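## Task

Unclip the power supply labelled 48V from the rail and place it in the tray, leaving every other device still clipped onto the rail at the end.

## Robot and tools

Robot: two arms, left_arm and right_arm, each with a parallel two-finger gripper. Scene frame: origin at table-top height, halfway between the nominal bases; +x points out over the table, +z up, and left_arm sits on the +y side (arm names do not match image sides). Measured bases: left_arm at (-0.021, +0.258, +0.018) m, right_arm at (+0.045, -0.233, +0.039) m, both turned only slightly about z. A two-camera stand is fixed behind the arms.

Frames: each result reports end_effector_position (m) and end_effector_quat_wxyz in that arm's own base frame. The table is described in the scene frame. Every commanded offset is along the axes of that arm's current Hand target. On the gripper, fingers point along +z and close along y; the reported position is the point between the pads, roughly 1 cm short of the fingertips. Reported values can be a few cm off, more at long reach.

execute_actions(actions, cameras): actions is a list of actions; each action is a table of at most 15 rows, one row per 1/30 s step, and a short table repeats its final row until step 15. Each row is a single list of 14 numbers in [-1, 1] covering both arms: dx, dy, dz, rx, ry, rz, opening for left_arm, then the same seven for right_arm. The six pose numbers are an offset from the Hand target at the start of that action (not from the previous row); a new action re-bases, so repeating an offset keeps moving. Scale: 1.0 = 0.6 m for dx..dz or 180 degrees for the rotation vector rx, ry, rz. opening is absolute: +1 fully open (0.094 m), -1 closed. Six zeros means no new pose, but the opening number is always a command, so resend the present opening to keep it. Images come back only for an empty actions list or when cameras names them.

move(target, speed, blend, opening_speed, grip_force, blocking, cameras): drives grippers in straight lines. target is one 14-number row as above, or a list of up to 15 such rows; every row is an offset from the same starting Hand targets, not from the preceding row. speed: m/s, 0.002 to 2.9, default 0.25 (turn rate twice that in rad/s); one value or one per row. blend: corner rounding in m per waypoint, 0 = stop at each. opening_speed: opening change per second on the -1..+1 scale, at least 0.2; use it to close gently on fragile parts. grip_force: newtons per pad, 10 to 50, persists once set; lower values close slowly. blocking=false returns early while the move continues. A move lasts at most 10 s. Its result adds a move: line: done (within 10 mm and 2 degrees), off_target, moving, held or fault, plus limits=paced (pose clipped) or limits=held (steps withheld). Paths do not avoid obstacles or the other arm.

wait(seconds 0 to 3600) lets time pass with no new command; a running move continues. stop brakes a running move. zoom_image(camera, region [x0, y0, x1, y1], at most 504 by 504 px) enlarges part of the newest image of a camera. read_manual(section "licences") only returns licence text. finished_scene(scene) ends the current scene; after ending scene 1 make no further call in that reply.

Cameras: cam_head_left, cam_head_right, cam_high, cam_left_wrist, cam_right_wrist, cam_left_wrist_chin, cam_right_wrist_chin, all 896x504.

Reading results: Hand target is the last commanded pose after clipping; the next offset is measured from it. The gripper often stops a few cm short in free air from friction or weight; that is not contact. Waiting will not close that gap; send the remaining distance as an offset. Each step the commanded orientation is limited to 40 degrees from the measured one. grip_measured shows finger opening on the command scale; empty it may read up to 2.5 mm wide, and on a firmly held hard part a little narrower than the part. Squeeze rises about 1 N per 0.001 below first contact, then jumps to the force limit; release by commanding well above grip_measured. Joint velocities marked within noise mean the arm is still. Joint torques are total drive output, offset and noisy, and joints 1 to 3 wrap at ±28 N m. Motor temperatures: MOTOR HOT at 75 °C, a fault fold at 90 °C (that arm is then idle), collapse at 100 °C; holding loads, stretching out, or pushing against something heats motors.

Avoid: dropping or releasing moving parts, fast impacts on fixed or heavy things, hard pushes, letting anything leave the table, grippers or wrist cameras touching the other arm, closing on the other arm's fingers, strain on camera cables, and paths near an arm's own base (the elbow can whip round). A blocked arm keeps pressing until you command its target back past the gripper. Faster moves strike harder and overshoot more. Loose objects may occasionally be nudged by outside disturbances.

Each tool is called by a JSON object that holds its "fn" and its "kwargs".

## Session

{"fn": "execute_actions", "kwargs": {"actions": []}}

{"fn": "zoom_image", "kwargs": {"camera": "cam_high", "region": [370, 220, 550, 340]}}

{"fn": "zoom_image", "kwargs": {"camera": "cam_head_left", "region": [330, 170, 510, 280]}}

Scene clock: 0.00 s.
left_arm: end_effector_position=(+0.3743, +0.0680, +0.0857) grip_measured=+1.000 end_effector_quat_wxyz=(+0.554, -0.108, +0.823, +0.062) | right_arm: end_effector_position=(+0.4007, -0.0393, +0.1054) grip_measured=+1.000 end_effector_quat_wxyz=(+0.587, +0.076, +0.803, -0.071)
Joint positions: left_arm=[0.126 1.48 0.321 0.768 -0.107 -0.064 0.094] | right_arm=[-0.016 1.547 0.383 0.852 0.189 0.035 0.094]
Joint velocities: within noise
Joint torques (N m): no reading
Motor temperatures (°C): left_arm=[32 32 41 37 29 30 30] | right_arm=[29 33 38 30 28 30 32]
Heat: left arm: 41 °C; right arm: 38 °C.
Hand target: left_arm +0.3800, +0.0689, +0.0995; +0.572, -0.109, +0.811, +0.062 | right_arm +0.4037, -0.0395, +0.1135; +0.596, +0.077, +0.796, -0.070
Tool commands: left_gripper/opening=+1.0 right_gripper/opening=+1.0

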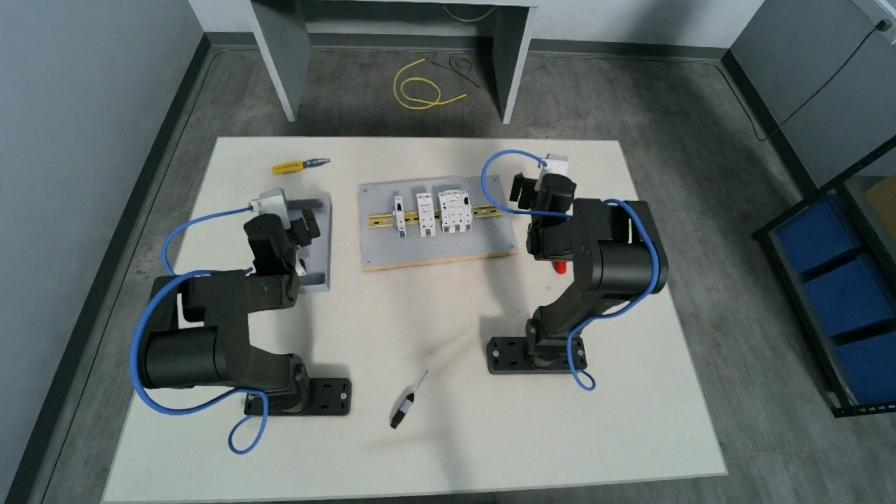

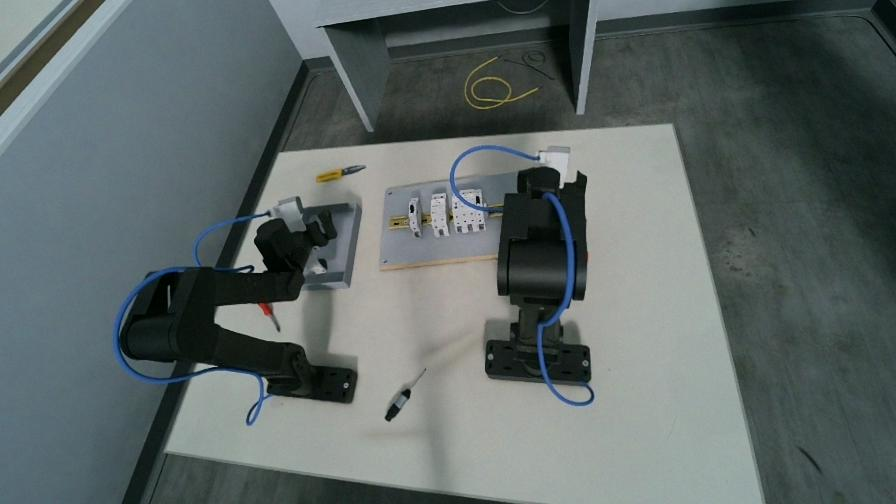

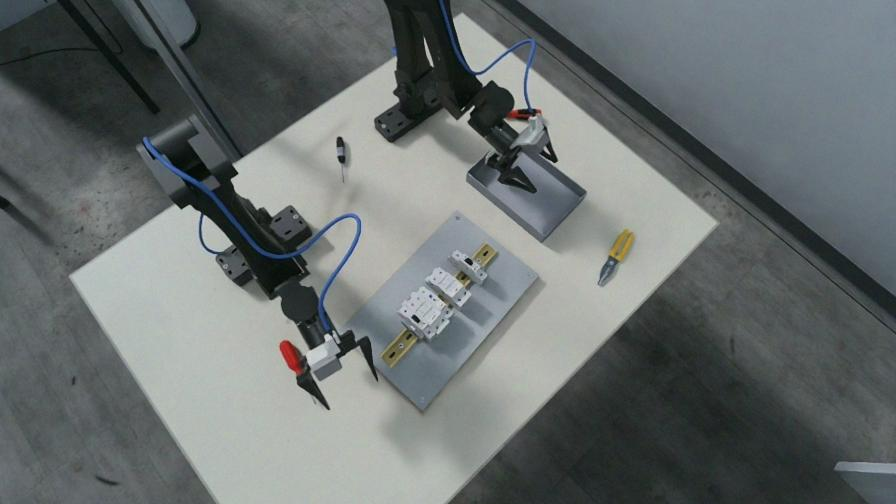

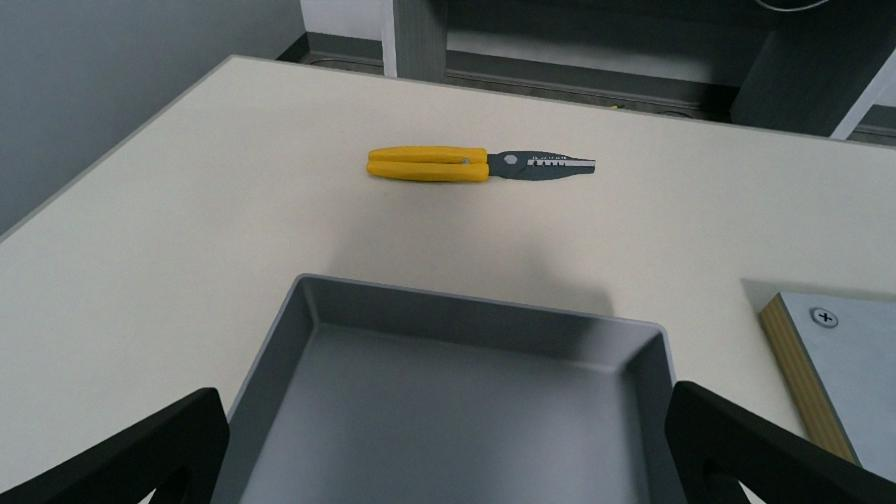

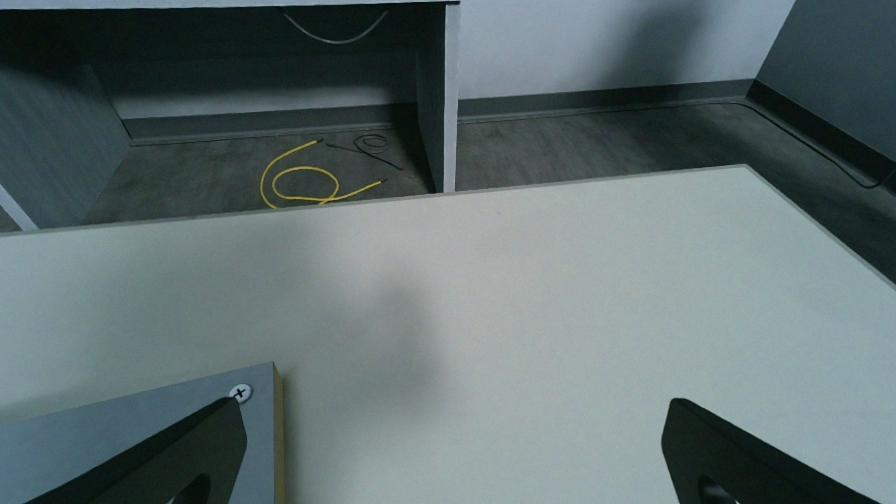

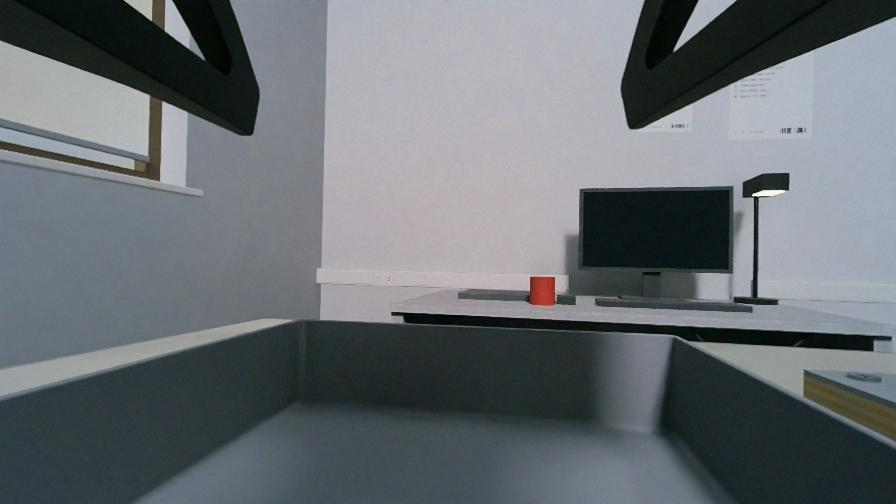

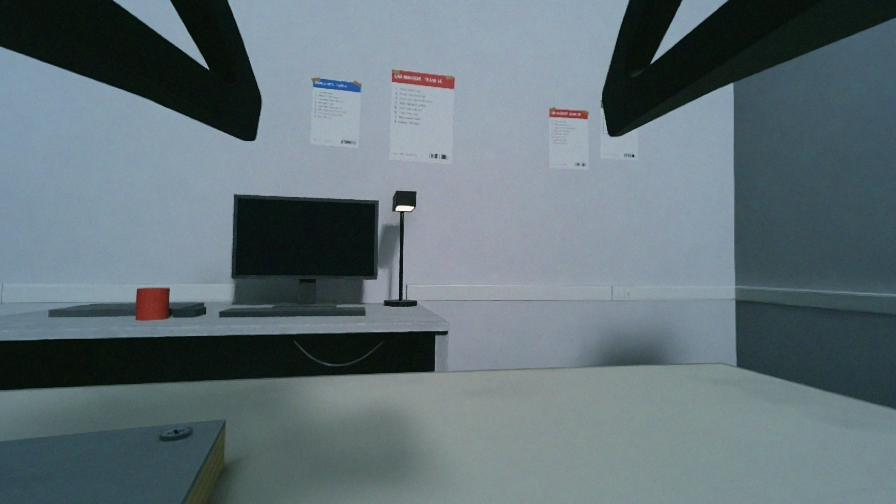

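Scaled by 2.800 from the camera's image (finer frame: 1280x720).

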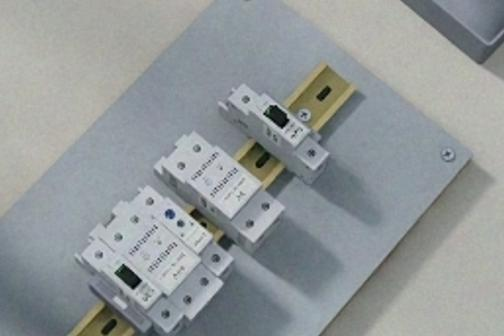

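Scaled by 2.800 from the camera's image (finer frame: 1280x720).

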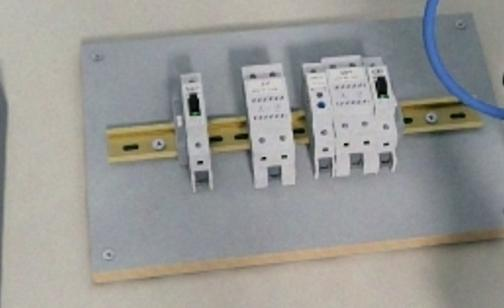

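{"fn": "move", "kwargs": {"target": [-0.022,-0.537,-0.307,0.0651,0.1119,0.0462,1,0,0,0,0,0,0,1], "cameras": ["cam_left_wrist","cam_left_wrist_chin","cam_high"]}}

Scene clock: 10.20 s.
left_arm: end_effector_position=(+0.2899, -0.2786, +0.1676) grip_measured=+1.000 end_effector_quat_wxyz=(+0.406, +0.012, +0.914, +0.007) | right_arm: end_effector_position=(+0.4007, -0.0393, +0.1054) grip_measured=+1.000 end_effector_quat_wxyz=(+0.587, +0.076, +0.803, -0.071)
Joint positions: left_arm=[-1.065 1.635 1.268 -0.716 -0.709 -0.854 0.094] | right_arm=[-0.016 1.547 0.383 0.852 0.189 0.035 0.094]
Joint torques (N m): left_arm=[-0.36 -5.75 9.02 0.93 -0.53 -0.03] | right_arm=[-0.08 -4.67 6.54 1.75 0.01 0]
Heat: left arm: 42 °C; right arm: 39 °C.
Hand target: left_arm +0.2957, -0.2832, +0.1818; +0.424, -0.001, +0.906, +0.001 | right_arm +0.4037, -0.0395, +0.1135; +0.596, +0.077, +0.796, -0.070
Off the commanded pose: left_arm 0.016 m, 3 deg | right_arm 0.009 m, 1 deg.
move: off_target (left_arm)
Images, in order (width x height): cam_high 896x504, cam_left_wrist 896x504, cam_left_wrist_chin 896x504.

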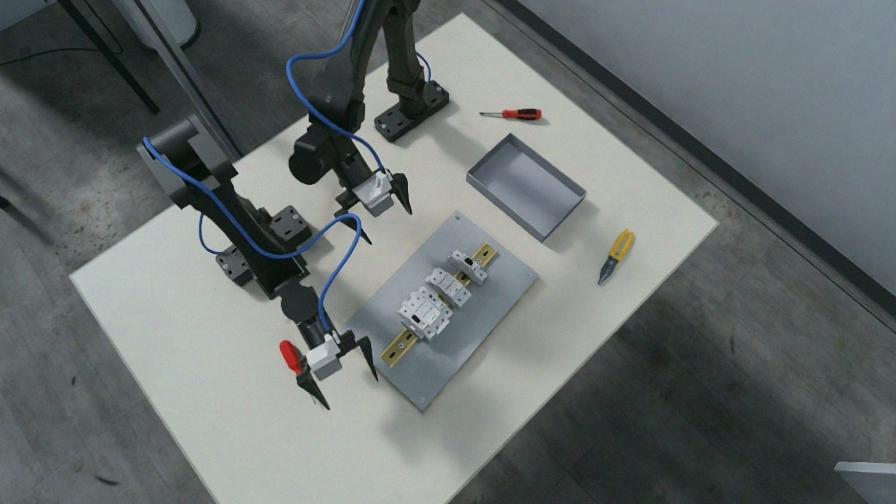

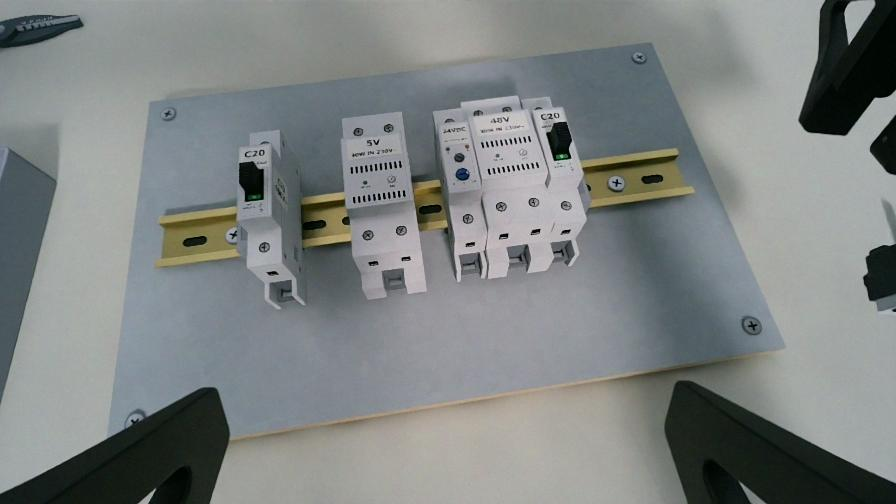

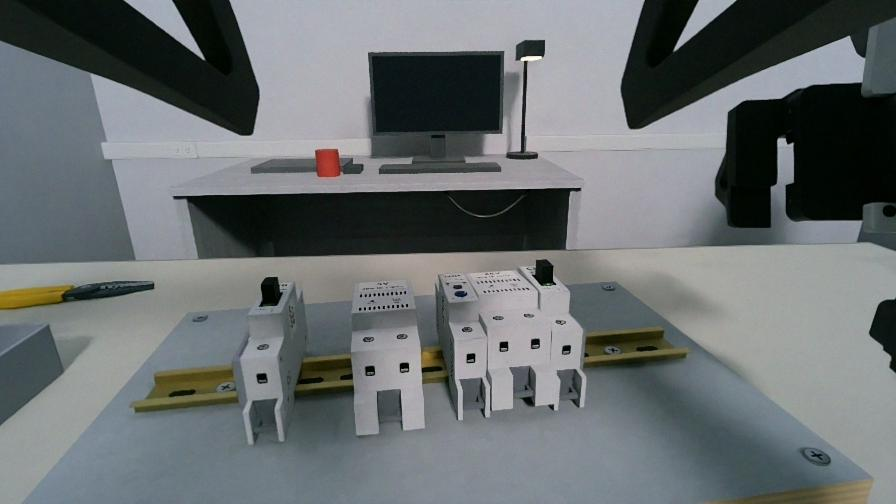

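{"fn": "move", "kwargs": {"target": [0,0.5,0,0,0,0,1,0,0,0,0,0,0,1]}}

{"fn": "move", "kwargs": {"target": [0,0,0,0,0,0,1,-0.019,0.345,-0.177,-0.384,0.268,-0.504,1], "cameras": ["cam_right_wrist","cam_right_wrist_chin","cam_high"]}}

Scene clock: 35.97 s.
left_arm: end_effector_position=(+0.2899, +0.0160, +0.1737) grip_measured=+1.000 end_effector_quat_wxyz=(+0.409, -0.003, +0.913, +0.001) | right_arm: end_effector_position=(+0.4007, -0.0393, +0.1054) grip_measured=+1.000 end_effector_quat_wxyz=(+0.587, +0.076, +0.803, -0.071)
Joint positions: left_arm=[0.091 0.882 0.715 -0.563 0.064 0.056 0.094] | right_arm=[-0.016 1.547 0.383 0.852 0.189 0.035 0.094]
Joint torques (N m): left_arm=[0.62 -1.05 7.19 1.62 0.1 0.05] | right_arm=[-0.05 -4.7 6.54 1.75 0.01 -0.01]
Heat: left arm: 44 °C; right arm: 39 °C.
Hand target: left_arm +0.2951, +0.0167, +0.1821; +0.424, -0.001, +0.906, +0.001 | right_arm +0.4037, -0.0395, +0.1135; +0.596, +0.077, +0.796, -0.070
Off the commanded pose: left_arm 0.010 m, 2 deg | right_arm 0.009 m, 1 deg.
move: done

Scene clock: 41.43 s.
left_arm: end_effector_position=(+0.2899, +0.0159, +0.1737) grip_measured=+1.000 end_effector_quat_wxyz=(+0.409, -0.003, +0.913, +0.001) | right_arm: end_effector_position=(+0.3474, +0.1807, +0.1464) grip_measured=+1.000 end_effector_quat_wxyz=(+0.002, +0.743, -0.669, -0.003)
Joint positions: left_arm=[0.091 0.882 0.715 -0.563 0.064 0.057 0.094] | right_arm=[0.476 2.064 2.006 -1.518 -0.004 -1.2 0.094]
Joint torques (N m): left_arm=[0.62 -1.05 7.17 1.62 0.13 0.06] | right_arm=[0.44 -7.31 9.95 -0.28 -0.04 -0.08]
Heat: left arm: 44 °C; right arm: 40 °C.
Hand target: left_arm +0.2951, +0.0167, +0.1821; +0.424, -0.001, +0.906, +0.001 | right_arm +0.3499, +0.1841, +0.1499; +0.001, +0.748, -0.664, +0.000
Off the commanded pose: left_arm 0.010 m, 2 deg | right_arm 0.006 m, 1 deg.
move: done
Images, in order (width x height): cam_high 896x504, cam_right_wrist 896x504, cam_right_wrist_chin 896x504.

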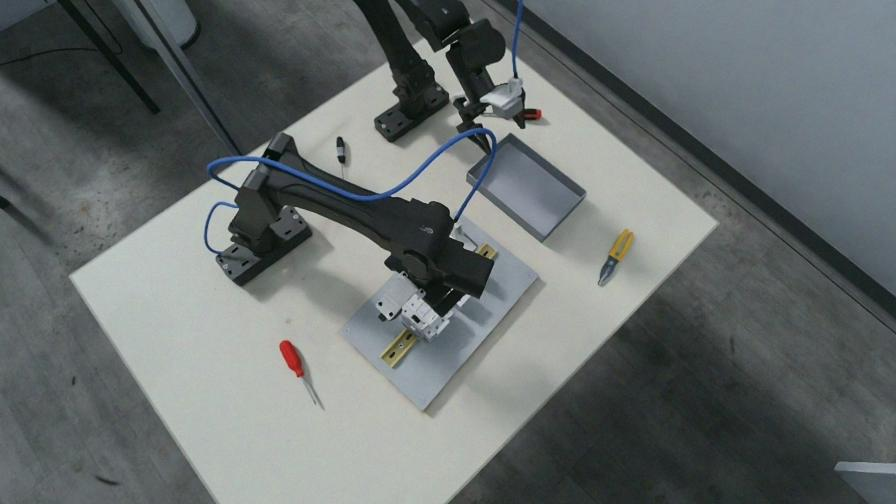

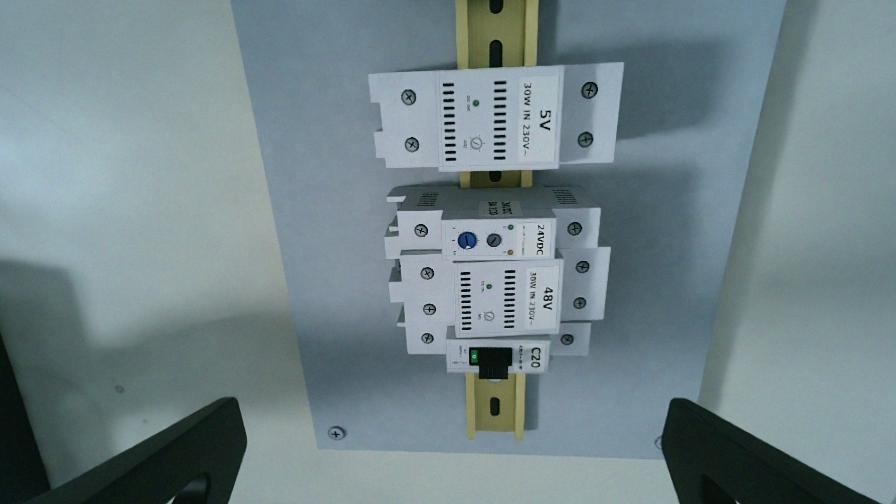

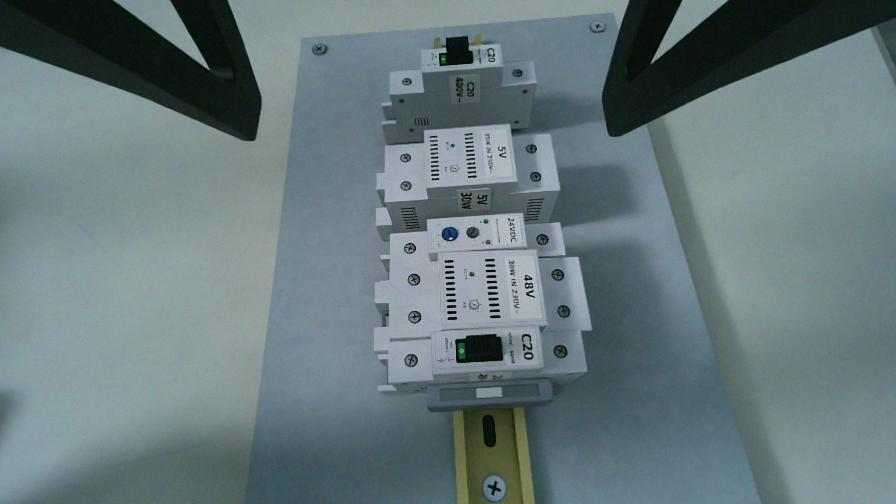

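{"fn": "move", "kwargs": {"target": [0,0,0,0,0,0,1,0.033,-0.04,0.1,0,0,-0.012,1], "cameras": ["cam_right_wrist","cam_right_wrist_chin"]}}

Scene clock: 48.60 s.
left_arm: end_effector_position=(+0.2899, +0.0159, +0.1737) grip_measured=+1.000 end_effector_quat_wxyz=(+0.409, -0.003, +0.913, +0.001) | right_arm: end_effector_position=(+0.3763, +0.1687, +0.0959) grip_measured=+1.000 end_effector_quat_wxyz=(-0.004, +0.759, -0.652, +0.002)
Joint positions: left_arm=[0.091 0.882 0.715 -0.563 0.064 0.057 0.094] | right_arm=[0.419 2.121 1.891 -1.332 0.001 -1.303 0.094]
Joint torques (N m): left_arm=[0.64 -1.05 7.17 1.62 0.13 0.06] | right_arm=[-0.42 -8.23 5.59 0.05 -0.08 -0.08]
Heat: left arm: 44 °C; right arm: 41 °C.
Hand target: left_arm +0.2951, +0.0167, +0.1821; +0.424, -0.001, +0.906, +0.001 | right_arm +0.3760, +0.1673, +0.0898; +0.001, +0.760, -0.650, +0.000
Off the commanded pose: left_arm 0.010 m, 2 deg | right_arm 0.006 m, 1 deg.
move: done

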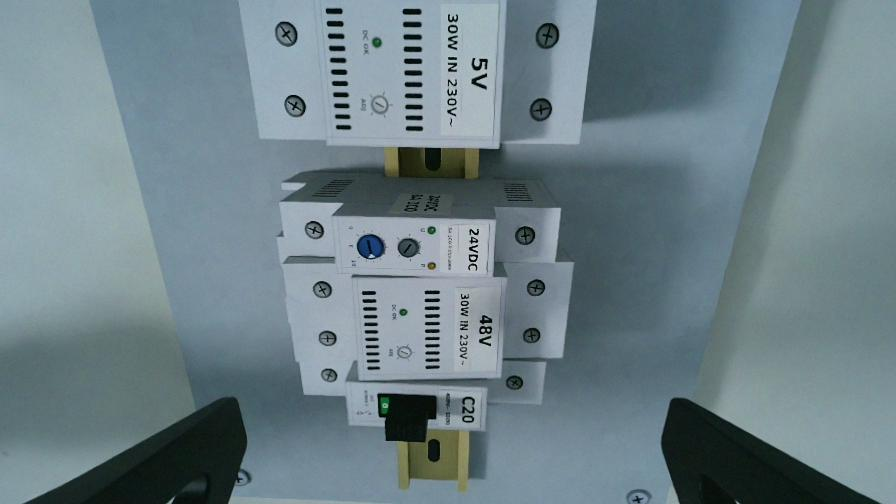

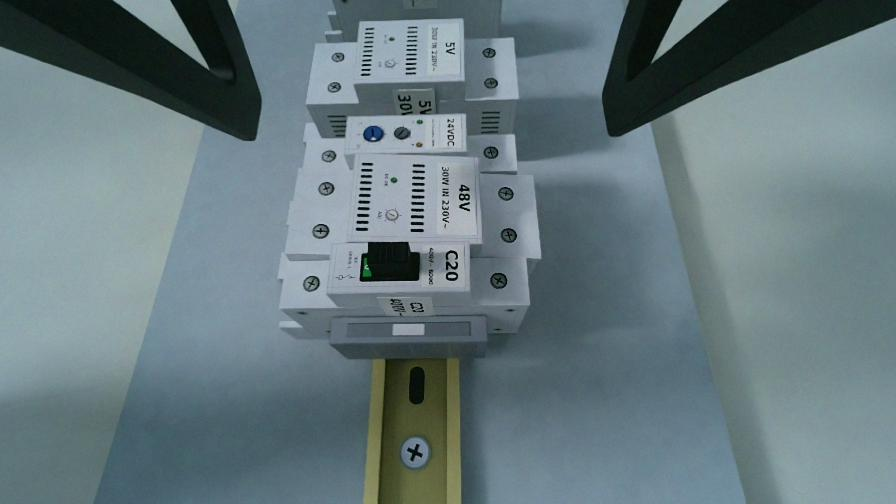

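{"fn": "move", "kwargs": {"target": [[0,0,0,0,0,0,1,0.003,0.011,0.078,0,0,0,1],[0,0,0,0,0,0,1,0.003,0.011,0.078,0,0,0,-0.3]], "speed": 0.1, "opening_speed": 0.5, "cameras": ["cam_right_wrist","cam_right_wrist_chin"]}}

Scene clock: 57.57 s.
left_arm: end_effector_position=(+0.2899, +0.0159, +0.1737) grip_measured=+1.000 end_effector_quat_wxyz=(+0.409, -0.003, +0.913, +0.001) | right_arm: end_effector_position=(+0.3638, +0.1633, +0.0473) grip_measured=+0.438 end_effector_quat_wxyz=(+0.013, +0.759, -0.651, -0.006)
Joint positions: left_arm=[0.091 0.882 0.715 -0.563 0.064 0.057 0.094] | right_arm=[0.419 2.121 1.698 -1.176 0 -1.304 0.068]
Joint torques (N m): left_arm=[0.62 -1.05 7.19 1.62 0.13 0.06] | right_arm=[-0.32 -8.73 5.08 0.34 -0.08 -0.09]
Motor temperatures (°C): left_arm=[32 32 44 42 29 30 30] | right_arm=[29 35 40 32 28 30 32]
Heat: left arm: 44 °C; right arm: 40 °C.
Hand target: left_arm +0.2951, +0.0167, +0.1821; +0.424, -0.001, +0.906, +0.001 | right_arm +0.3697, +0.1645, +0.0430; +0.001, +0.760, -0.650, +0.000
Off the commanded pose: left_arm 0.010 m, 2 deg | right_arm 0.007 m, 2 deg.
move: done

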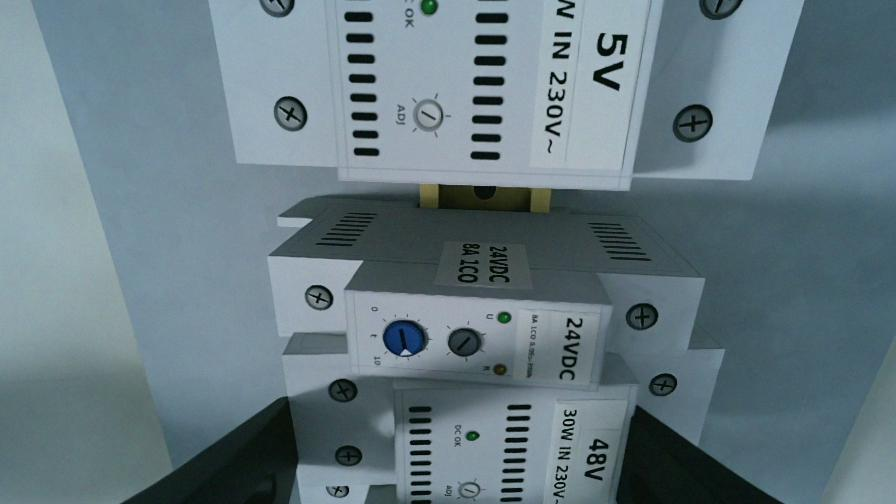

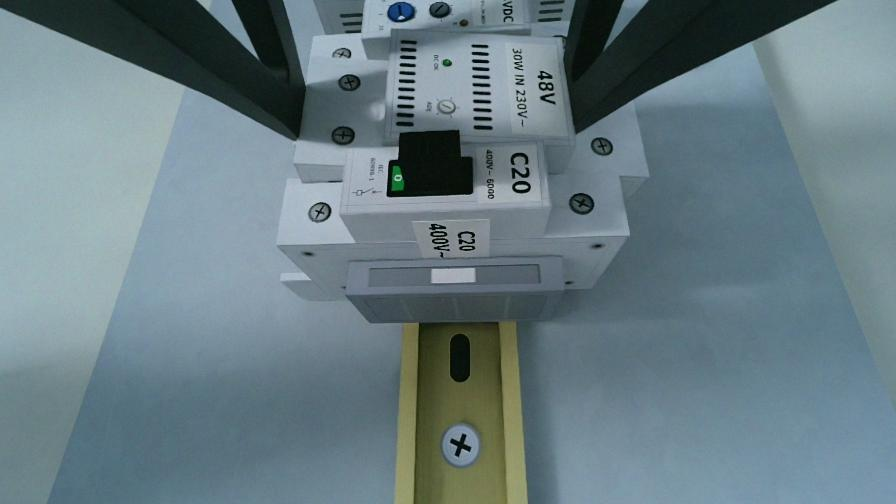

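{"fn": "move", "kwargs": {"target": [[0,0,0,0,0,0,1,0,0,0,0,0,0,1],[0,0,0,0,0,0,1,0,-0.015,0,0,0,0,1]], "speed": 0.1, "cameras": ["cam_right_wrist","cam_right_wrist_chin"]}}

Scene clock: 63.77 s.
left_arm: end_effector_position=(+0.2899, +0.0159, +0.1737) grip_measured=+1.000 end_effector_quat_wxyz=(+0.409, -0.003, +0.913, +0.001) | right_arm: end_effector_position=(+0.3692, +0.1655, +0.0398) grip_measured=+0.998 end_effector_quat_wxyz=(+0.008, +0.760, -0.649, -0.003)
Joint positions: left_arm=[0.091 0.882 0.715 -0.563 0.064 0.057 0.094] | right_arm=[0.419 2.14 1.697 -1.146 0.001 -1.308 0.094]
Joint torques (N m): left_arm=[0.62 -1.03 7.17 1.62 0.13 0.06] | right_arm=[-0.84 -7.82 9.92 -0.21 -0.09 -0.13]
Heat: left arm: 44 °C; right arm: 40 °C.
Hand target: left_arm +0.2951, +0.0167, +0.1821; +0.424, -0.001, +0.906, +0.001 | right_arm +0.3787, +0.1659, +0.0430; +0.001, +0.760, -0.650, +0.000
Off the commanded pose: left_arm 0.010 m, 2 deg | right_arm 0.010 m, 1 deg.
move: done

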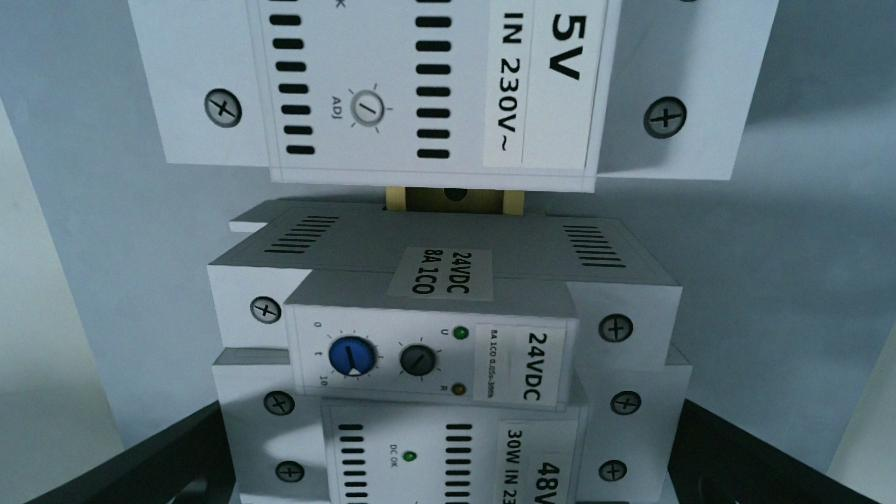

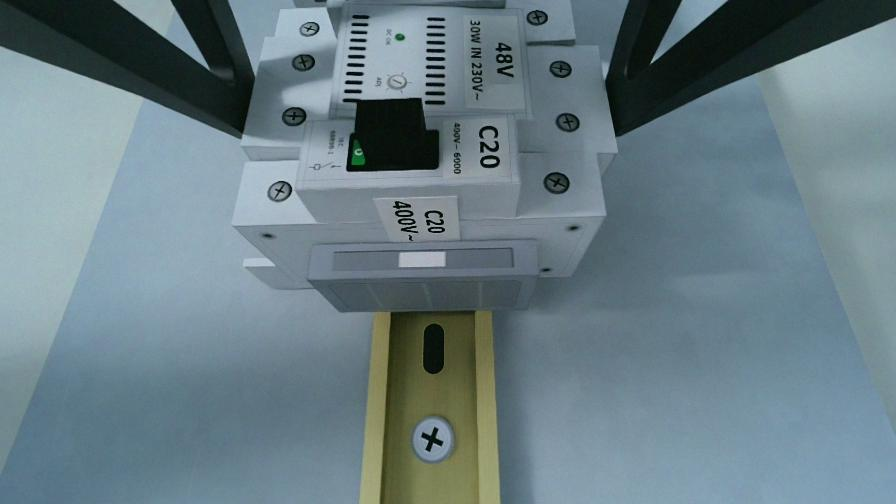

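{"fn": "move", "kwargs": {"target": [0,0,0,0,0,0,1,0,0,-0.025,0,0,0,1], "speed": 0.1, "cameras": ["cam_right_wrist","cam_right_wrist_chin"]}}

Scene clock: 69.97 s.
left_arm: end_effector_position=(+0.2899, +0.0159, +0.1737) grip_measured=+1.000 end_effector_quat_wxyz=(+0.409, -0.003, +0.913, +0.001) | right_arm: end_effector_position=(+0.3715, +0.1665, +0.0507) grip_measured=+0.998 end_effector_quat_wxyz=(+0.007, +0.761, -0.649, -0.003)
Joint positions: left_arm=[0.091 0.882 0.715 -0.563 0.064 0.057 0.094] | right_arm=[0.419 2.14 1.741 -1.188 0.001 -1.309 0.094]
Joint torques (N m): left_arm=[0.64 -1.05 7.17 1.62 0.13 0.06] | right_arm=[-0.85 -8.55 10.02 -0.29 -0.09 -0.08]
Heat: left arm: 44 °C; right arm: 41 °C.
Hand target: left_arm +0.2951, +0.0167, +0.1821; +0.424, -0.001, +0.906, +0.001 | right_arm +0.3786, +0.1659, +0.0580; +0.001, +0.760, -0.650, +0.000
Off the commanded pose: left_arm 0.010 m, 2 deg | right_arm 0.010 m, 1 deg.
move: done

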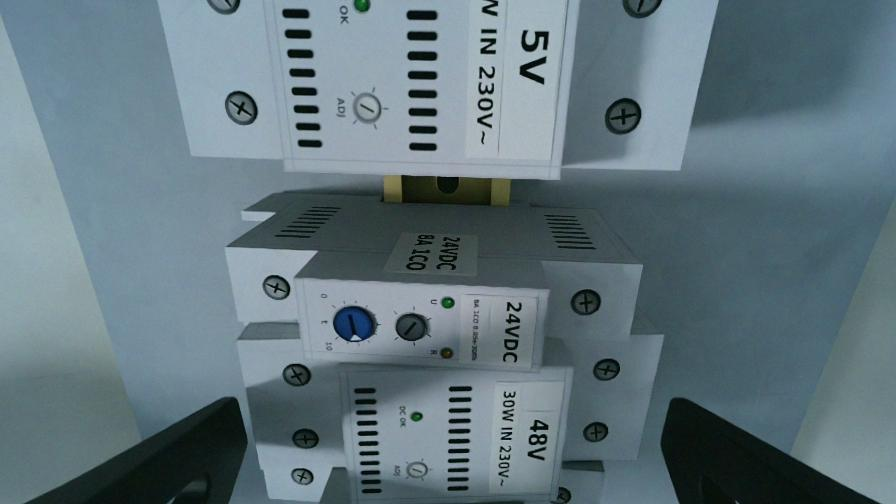

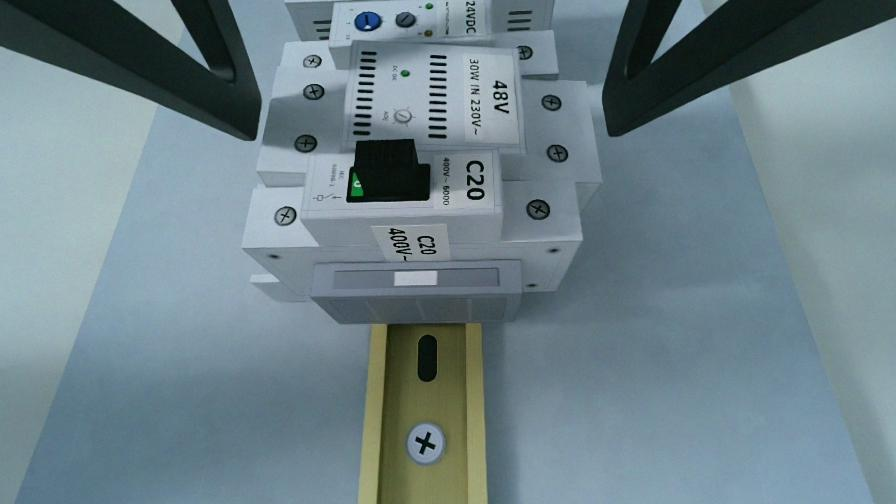

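{"fn": "move", "kwargs": {"target": [0,0,0,0,0,0,1,0,0,0,0,0,0,-0.3], "opening_speed": 0.5, "cameras": ["cam_right_wrist","cam_right_wrist_chin"]}}

Scene clock: 75.83 s.
left_arm: end_effector_position=(+0.2899, +0.0159, +0.1737) grip_measured=+1.000 end_effector_quat_wxyz=(+0.409, -0.003, +0.913, +0.001) | right_arm: end_effector_position=(+0.3713, +0.1664, +0.0507) grip_measured=-0.048 end_effector_quat_wxyz=(+0.008, +0.761, -0.649, -0.003)
Joint positions: left_arm=[0.091 0.882 0.715 -0.563 0.064 0.057 0.094] | right_arm=[0.419 2.14 1.741 -1.189 0.001 -1.309 0.045]
Joint torques (N m): left_arm=[0.62 -1.05 7.19 1.62 0.13 0.06] | right_arm=[-0.84 -8.57 10.03 -0.29 -0.09 -0.08]
Heat: left arm: 44 °C; right arm: 41 °C.
Hand target: left_arm +0.2951, +0.0167, +0.1821; +0.424, -0.001, +0.906, +0.001 | right_arm +0.3787, +0.1658, +0.0579; +0.001, +0.760, -0.650, +0.000
Off the commanded pose: left_arm 0.010 m, 2 deg | right_arm 0.010 m, 1 deg.
move: done

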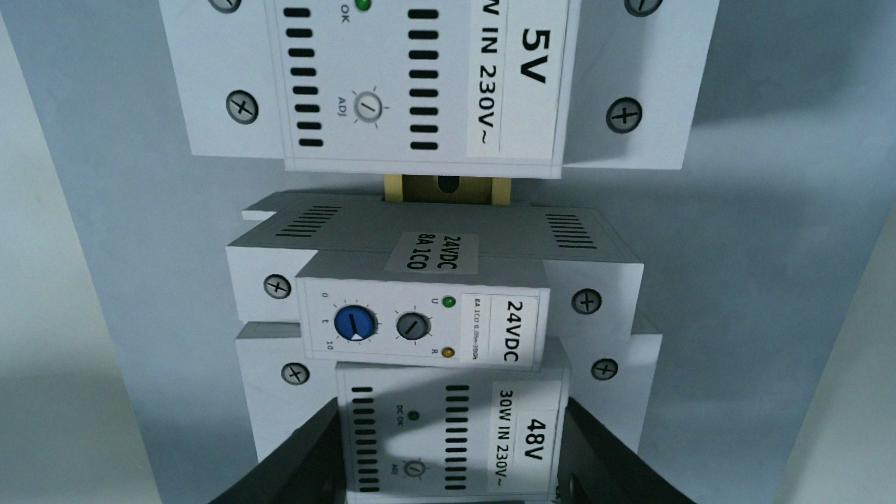

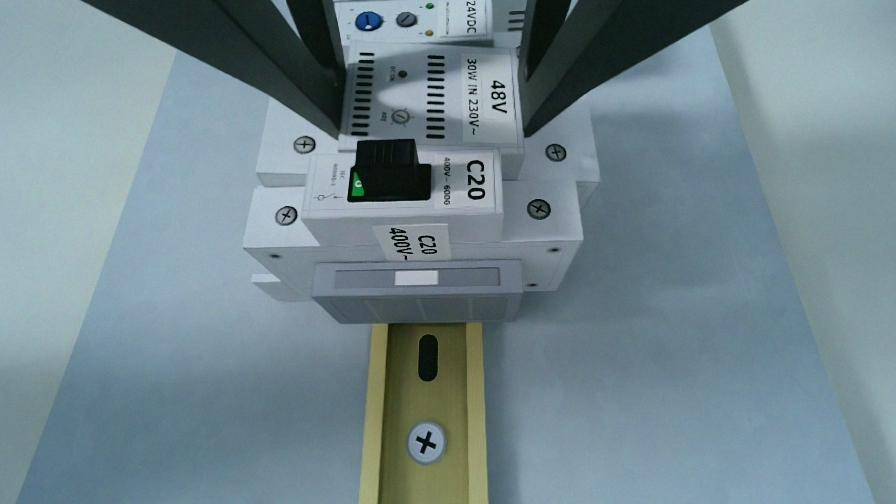

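{"fn": "move", "kwargs": {"target": [0,0,0,0,0,0,1,0,-0.003,0,-0.058,0,0,-0.3], "speed": 0.05, "cameras": ["cam_right_wrist","cam_right_wrist_chin"]}}

Scene clock: 82.07 s.
left_arm: end_effector_position=(+0.2899, +0.0159, +0.1737) grip_measured=+1.000 end_effector_quat_wxyz=(+0.409, -0.003, +0.913, +0.001) | right_arm: end_effector_position=(+0.3799, +0.1666, +0.0538) grip_measured=-0.048 end_effector_quat_wxyz=(+0.068, +0.757, -0.648, -0.049)
Joint positions: left_arm=[0.091 0.882 0.715 -0.563 0.064 0.057 0.094] | right_arm=[0.4 2.343 2.075 -1.469 -0.026 -1.329 0.045]
Joint torques (N m): left_arm=[0.64 -1.05 7.17 1.62 0.13 0.06] | right_arm=[-0.79 -9.01 9.87 -0.81 -0.28 -0.1]
Heat: left arm: 44 °C; right arm: 41 °C.
Hand target: left_arm +0.2951, +0.0167, +0.1821; +0.424, -0.001, +0.906, +0.001 | right_arm +0.3804, +0.1662, +0.0580; +0.070, +0.757, -0.647, -0.059
Off the commanded pose: left_arm 0.010 m, 2 deg | right_arm 0.004 m, 1 deg.
move: done

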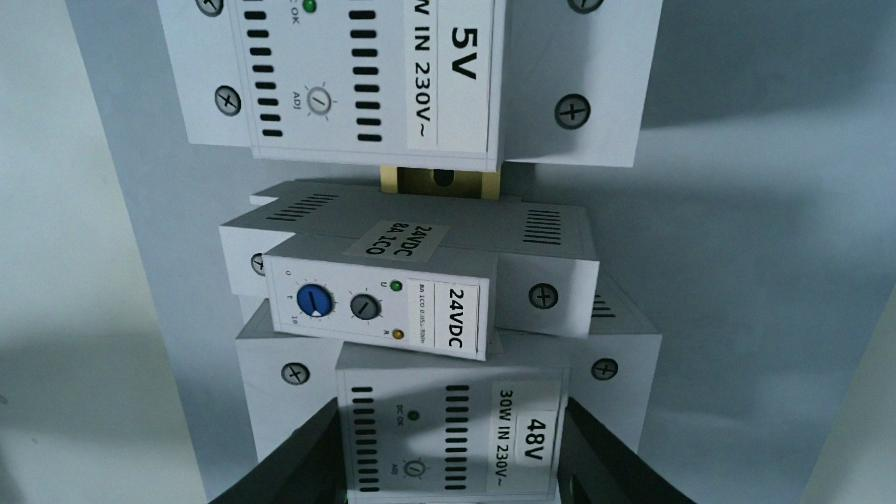

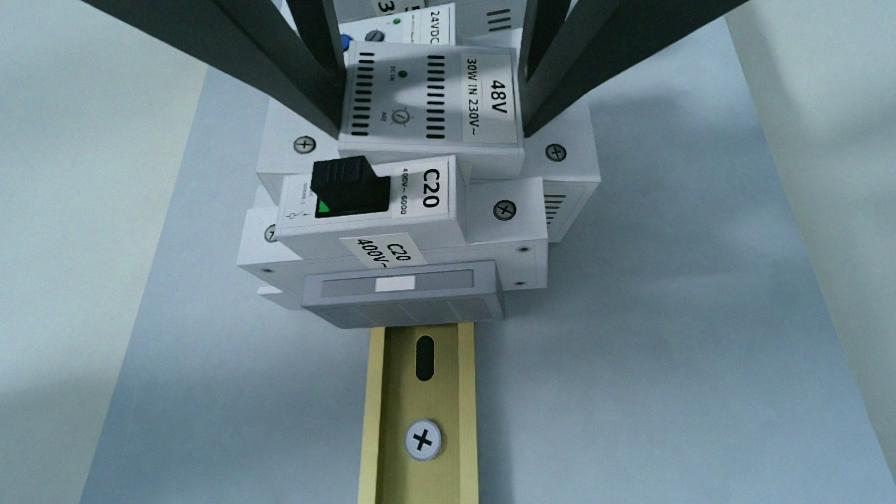

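{"fn": "move", "kwargs": {"target": [0,0,0,0,0,0,1,0,-0.046,-0.005,0,0,0,-0.3], "speed": 0.05, "cameras": ["cam_right_wrist","cam_right_wrist_chin"]}}

Scene clock: 85.93 s.
left_arm: end_effector_position=(+0.2899, +0.0159, +0.1737) grip_measured=+1.000 end_effector_quat_wxyz=(+0.409, -0.003, +0.913, +0.001) | right_arm: end_effector_position=(+0.4055, +0.1705, +0.0526) grip_measured=-0.048 end_effector_quat_wxyz=(+0.062, +0.758, -0.648, -0.047)
Joint positions: left_arm=[0.091 0.882 0.715 -0.563 0.064 0.057 0.094] | right_arm=[0.385 2.469 2.297 -1.551 -0.026 -1.344 0.045]
Joint torques (N m): left_arm=[0.62 -1.05 7.17 1.62 0.13 0.06] | right_arm=[-0.75 -9.54 10.04 -0.66 -0.26 -0.09]
Heat: left arm: 44 °C; right arm: 41 °C.
Hand target: left_arm +0.2951, +0.0167, +0.1821; +0.424, -0.001, +0.906, +0.001 | right_arm +0.4078, +0.1704, +0.0560; +0.070, +0.757, -0.647, -0.059
Off the commanded pose: left_arm 0.010 m, 2 deg | right_arm 0.004 m, 2 deg.
joint sent to its limit (right arm) — joint 4 (wrist pitch), lower limit. The joint targets still meet the commanded pose.
move: done

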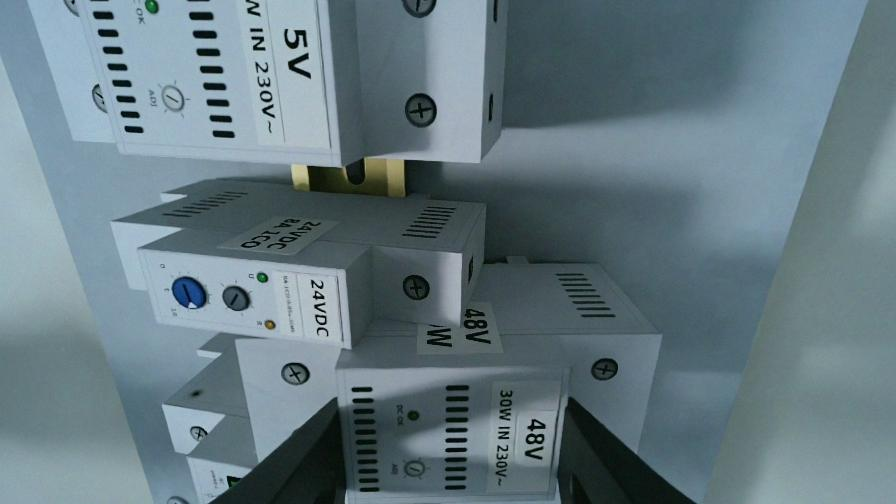

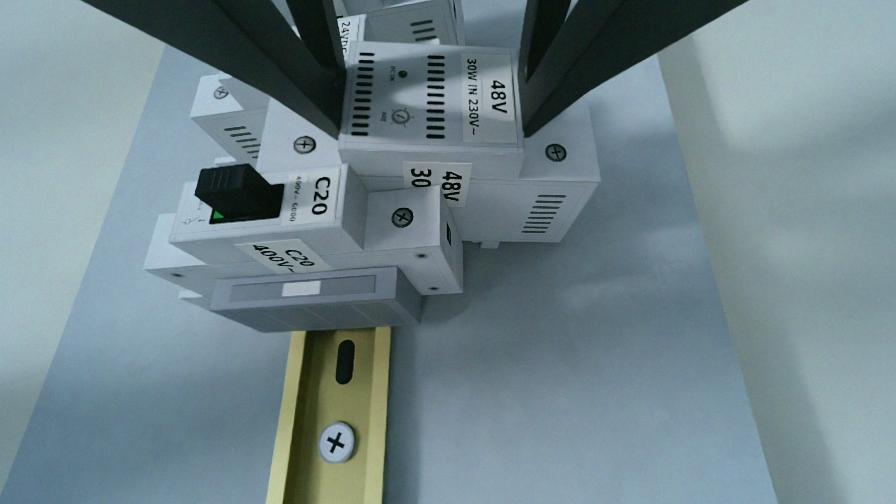

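{"fn": "move", "kwargs": {"target": [[0,0,0,0,0,0,1,0,0.012,-0.066,0.02,0,0,-0.3],[0,0,0,0,0,0,1,-0.008,0.082,-0.171,0.058,0,0,-0.3],[0,0,0,0,0,0,1,-0.211,0.442,-0.079,0.058,0,0,-0.3]], "speed": [0.08,0.12,0.2], "blend": [0.01,0.01,0], "cameras": ["cam_right_wrist","cam_right_wrist_chin","cam_high","cam_head_left"]}}

Scene clock: 100.47 s.
left_arm: end_effector_position=(+0.2899, +0.0159, +0.1737) grip_measured=+1.000 end_effector_quat_wxyz=(+0.409, -0.003, +0.913, +0.001) | right_arm: end_effector_position=(+0.1419, +0.2575, +0.1444) grip_measured=-0.048 end_effector_quat_wxyz=(+0.015, +0.759, -0.650, +0.001)
Joint positions: left_arm=[0.091 0.882 0.715 -0.563 0.064 0.057 0.094] | right_arm=[1.061 1.685 1.5 -1.416 -0.004 -0.664 0.045]
Joint torques (N m): left_arm=[0.62 -1.05 7.19 1.62 0.13 0.06] | right_arm=[0.62 -8.38 5.46 -0.07 -0.04 0.06]
Heat: left arm: 44 °C; right arm: 40 °C.
Hand target: left_arm +0.2951, +0.0167, +0.1821; +0.424, -0.001, +0.906, +0.001 | right_arm +0.1391, +0.2564, +0.1510; +0.001, +0.760, -0.650, +0.000
Off the commanded pose: left_arm 0.010 m, 2 deg | right_arm 0.007 m, 2 deg.
move: done
Images, in order (width x height): cam_head_left 896x504, cam_high 896x504, cam_right_wrist 896x504, cam_right_wrist_chin 896x504.

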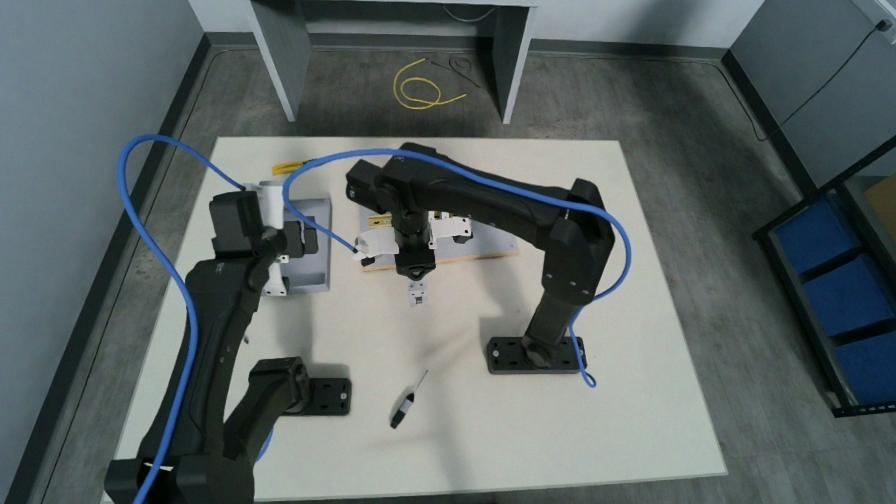

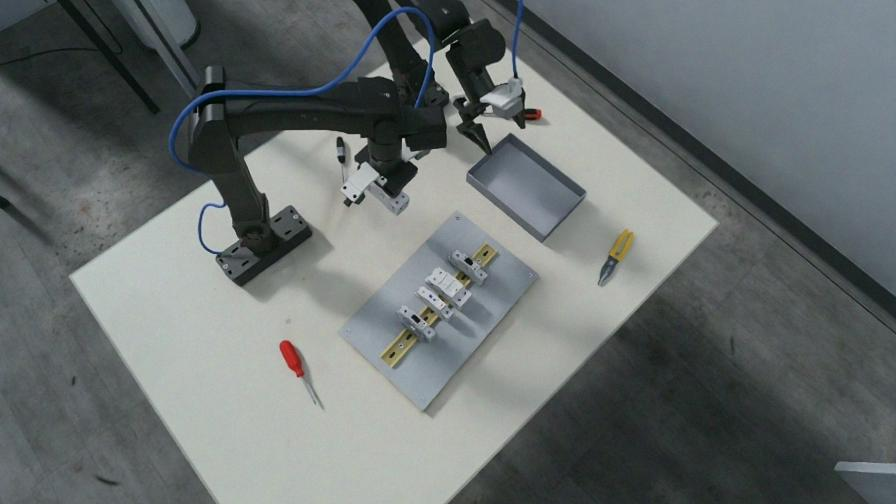

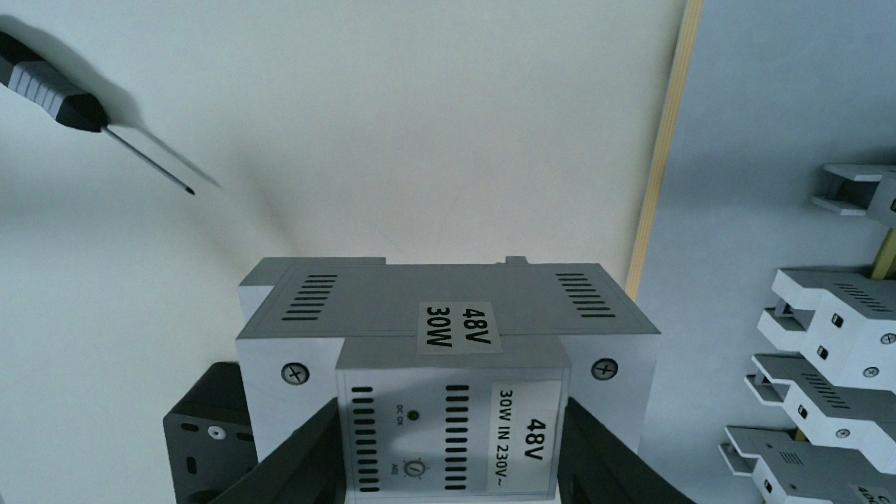

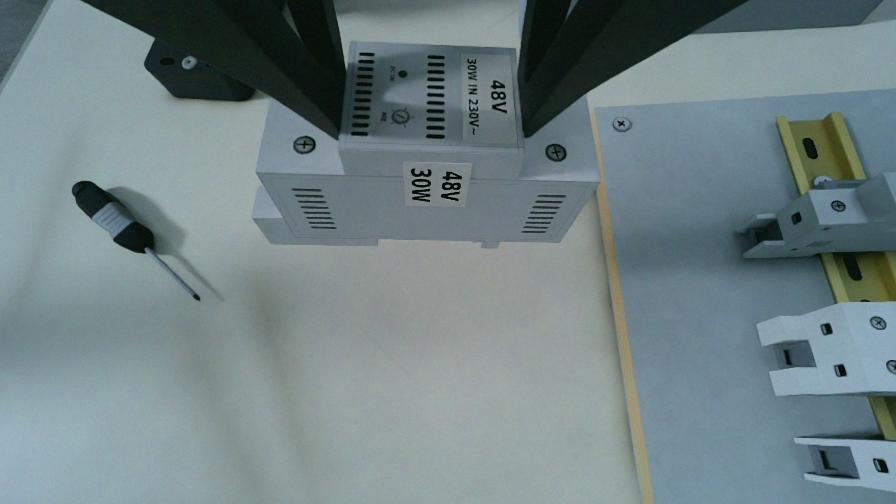

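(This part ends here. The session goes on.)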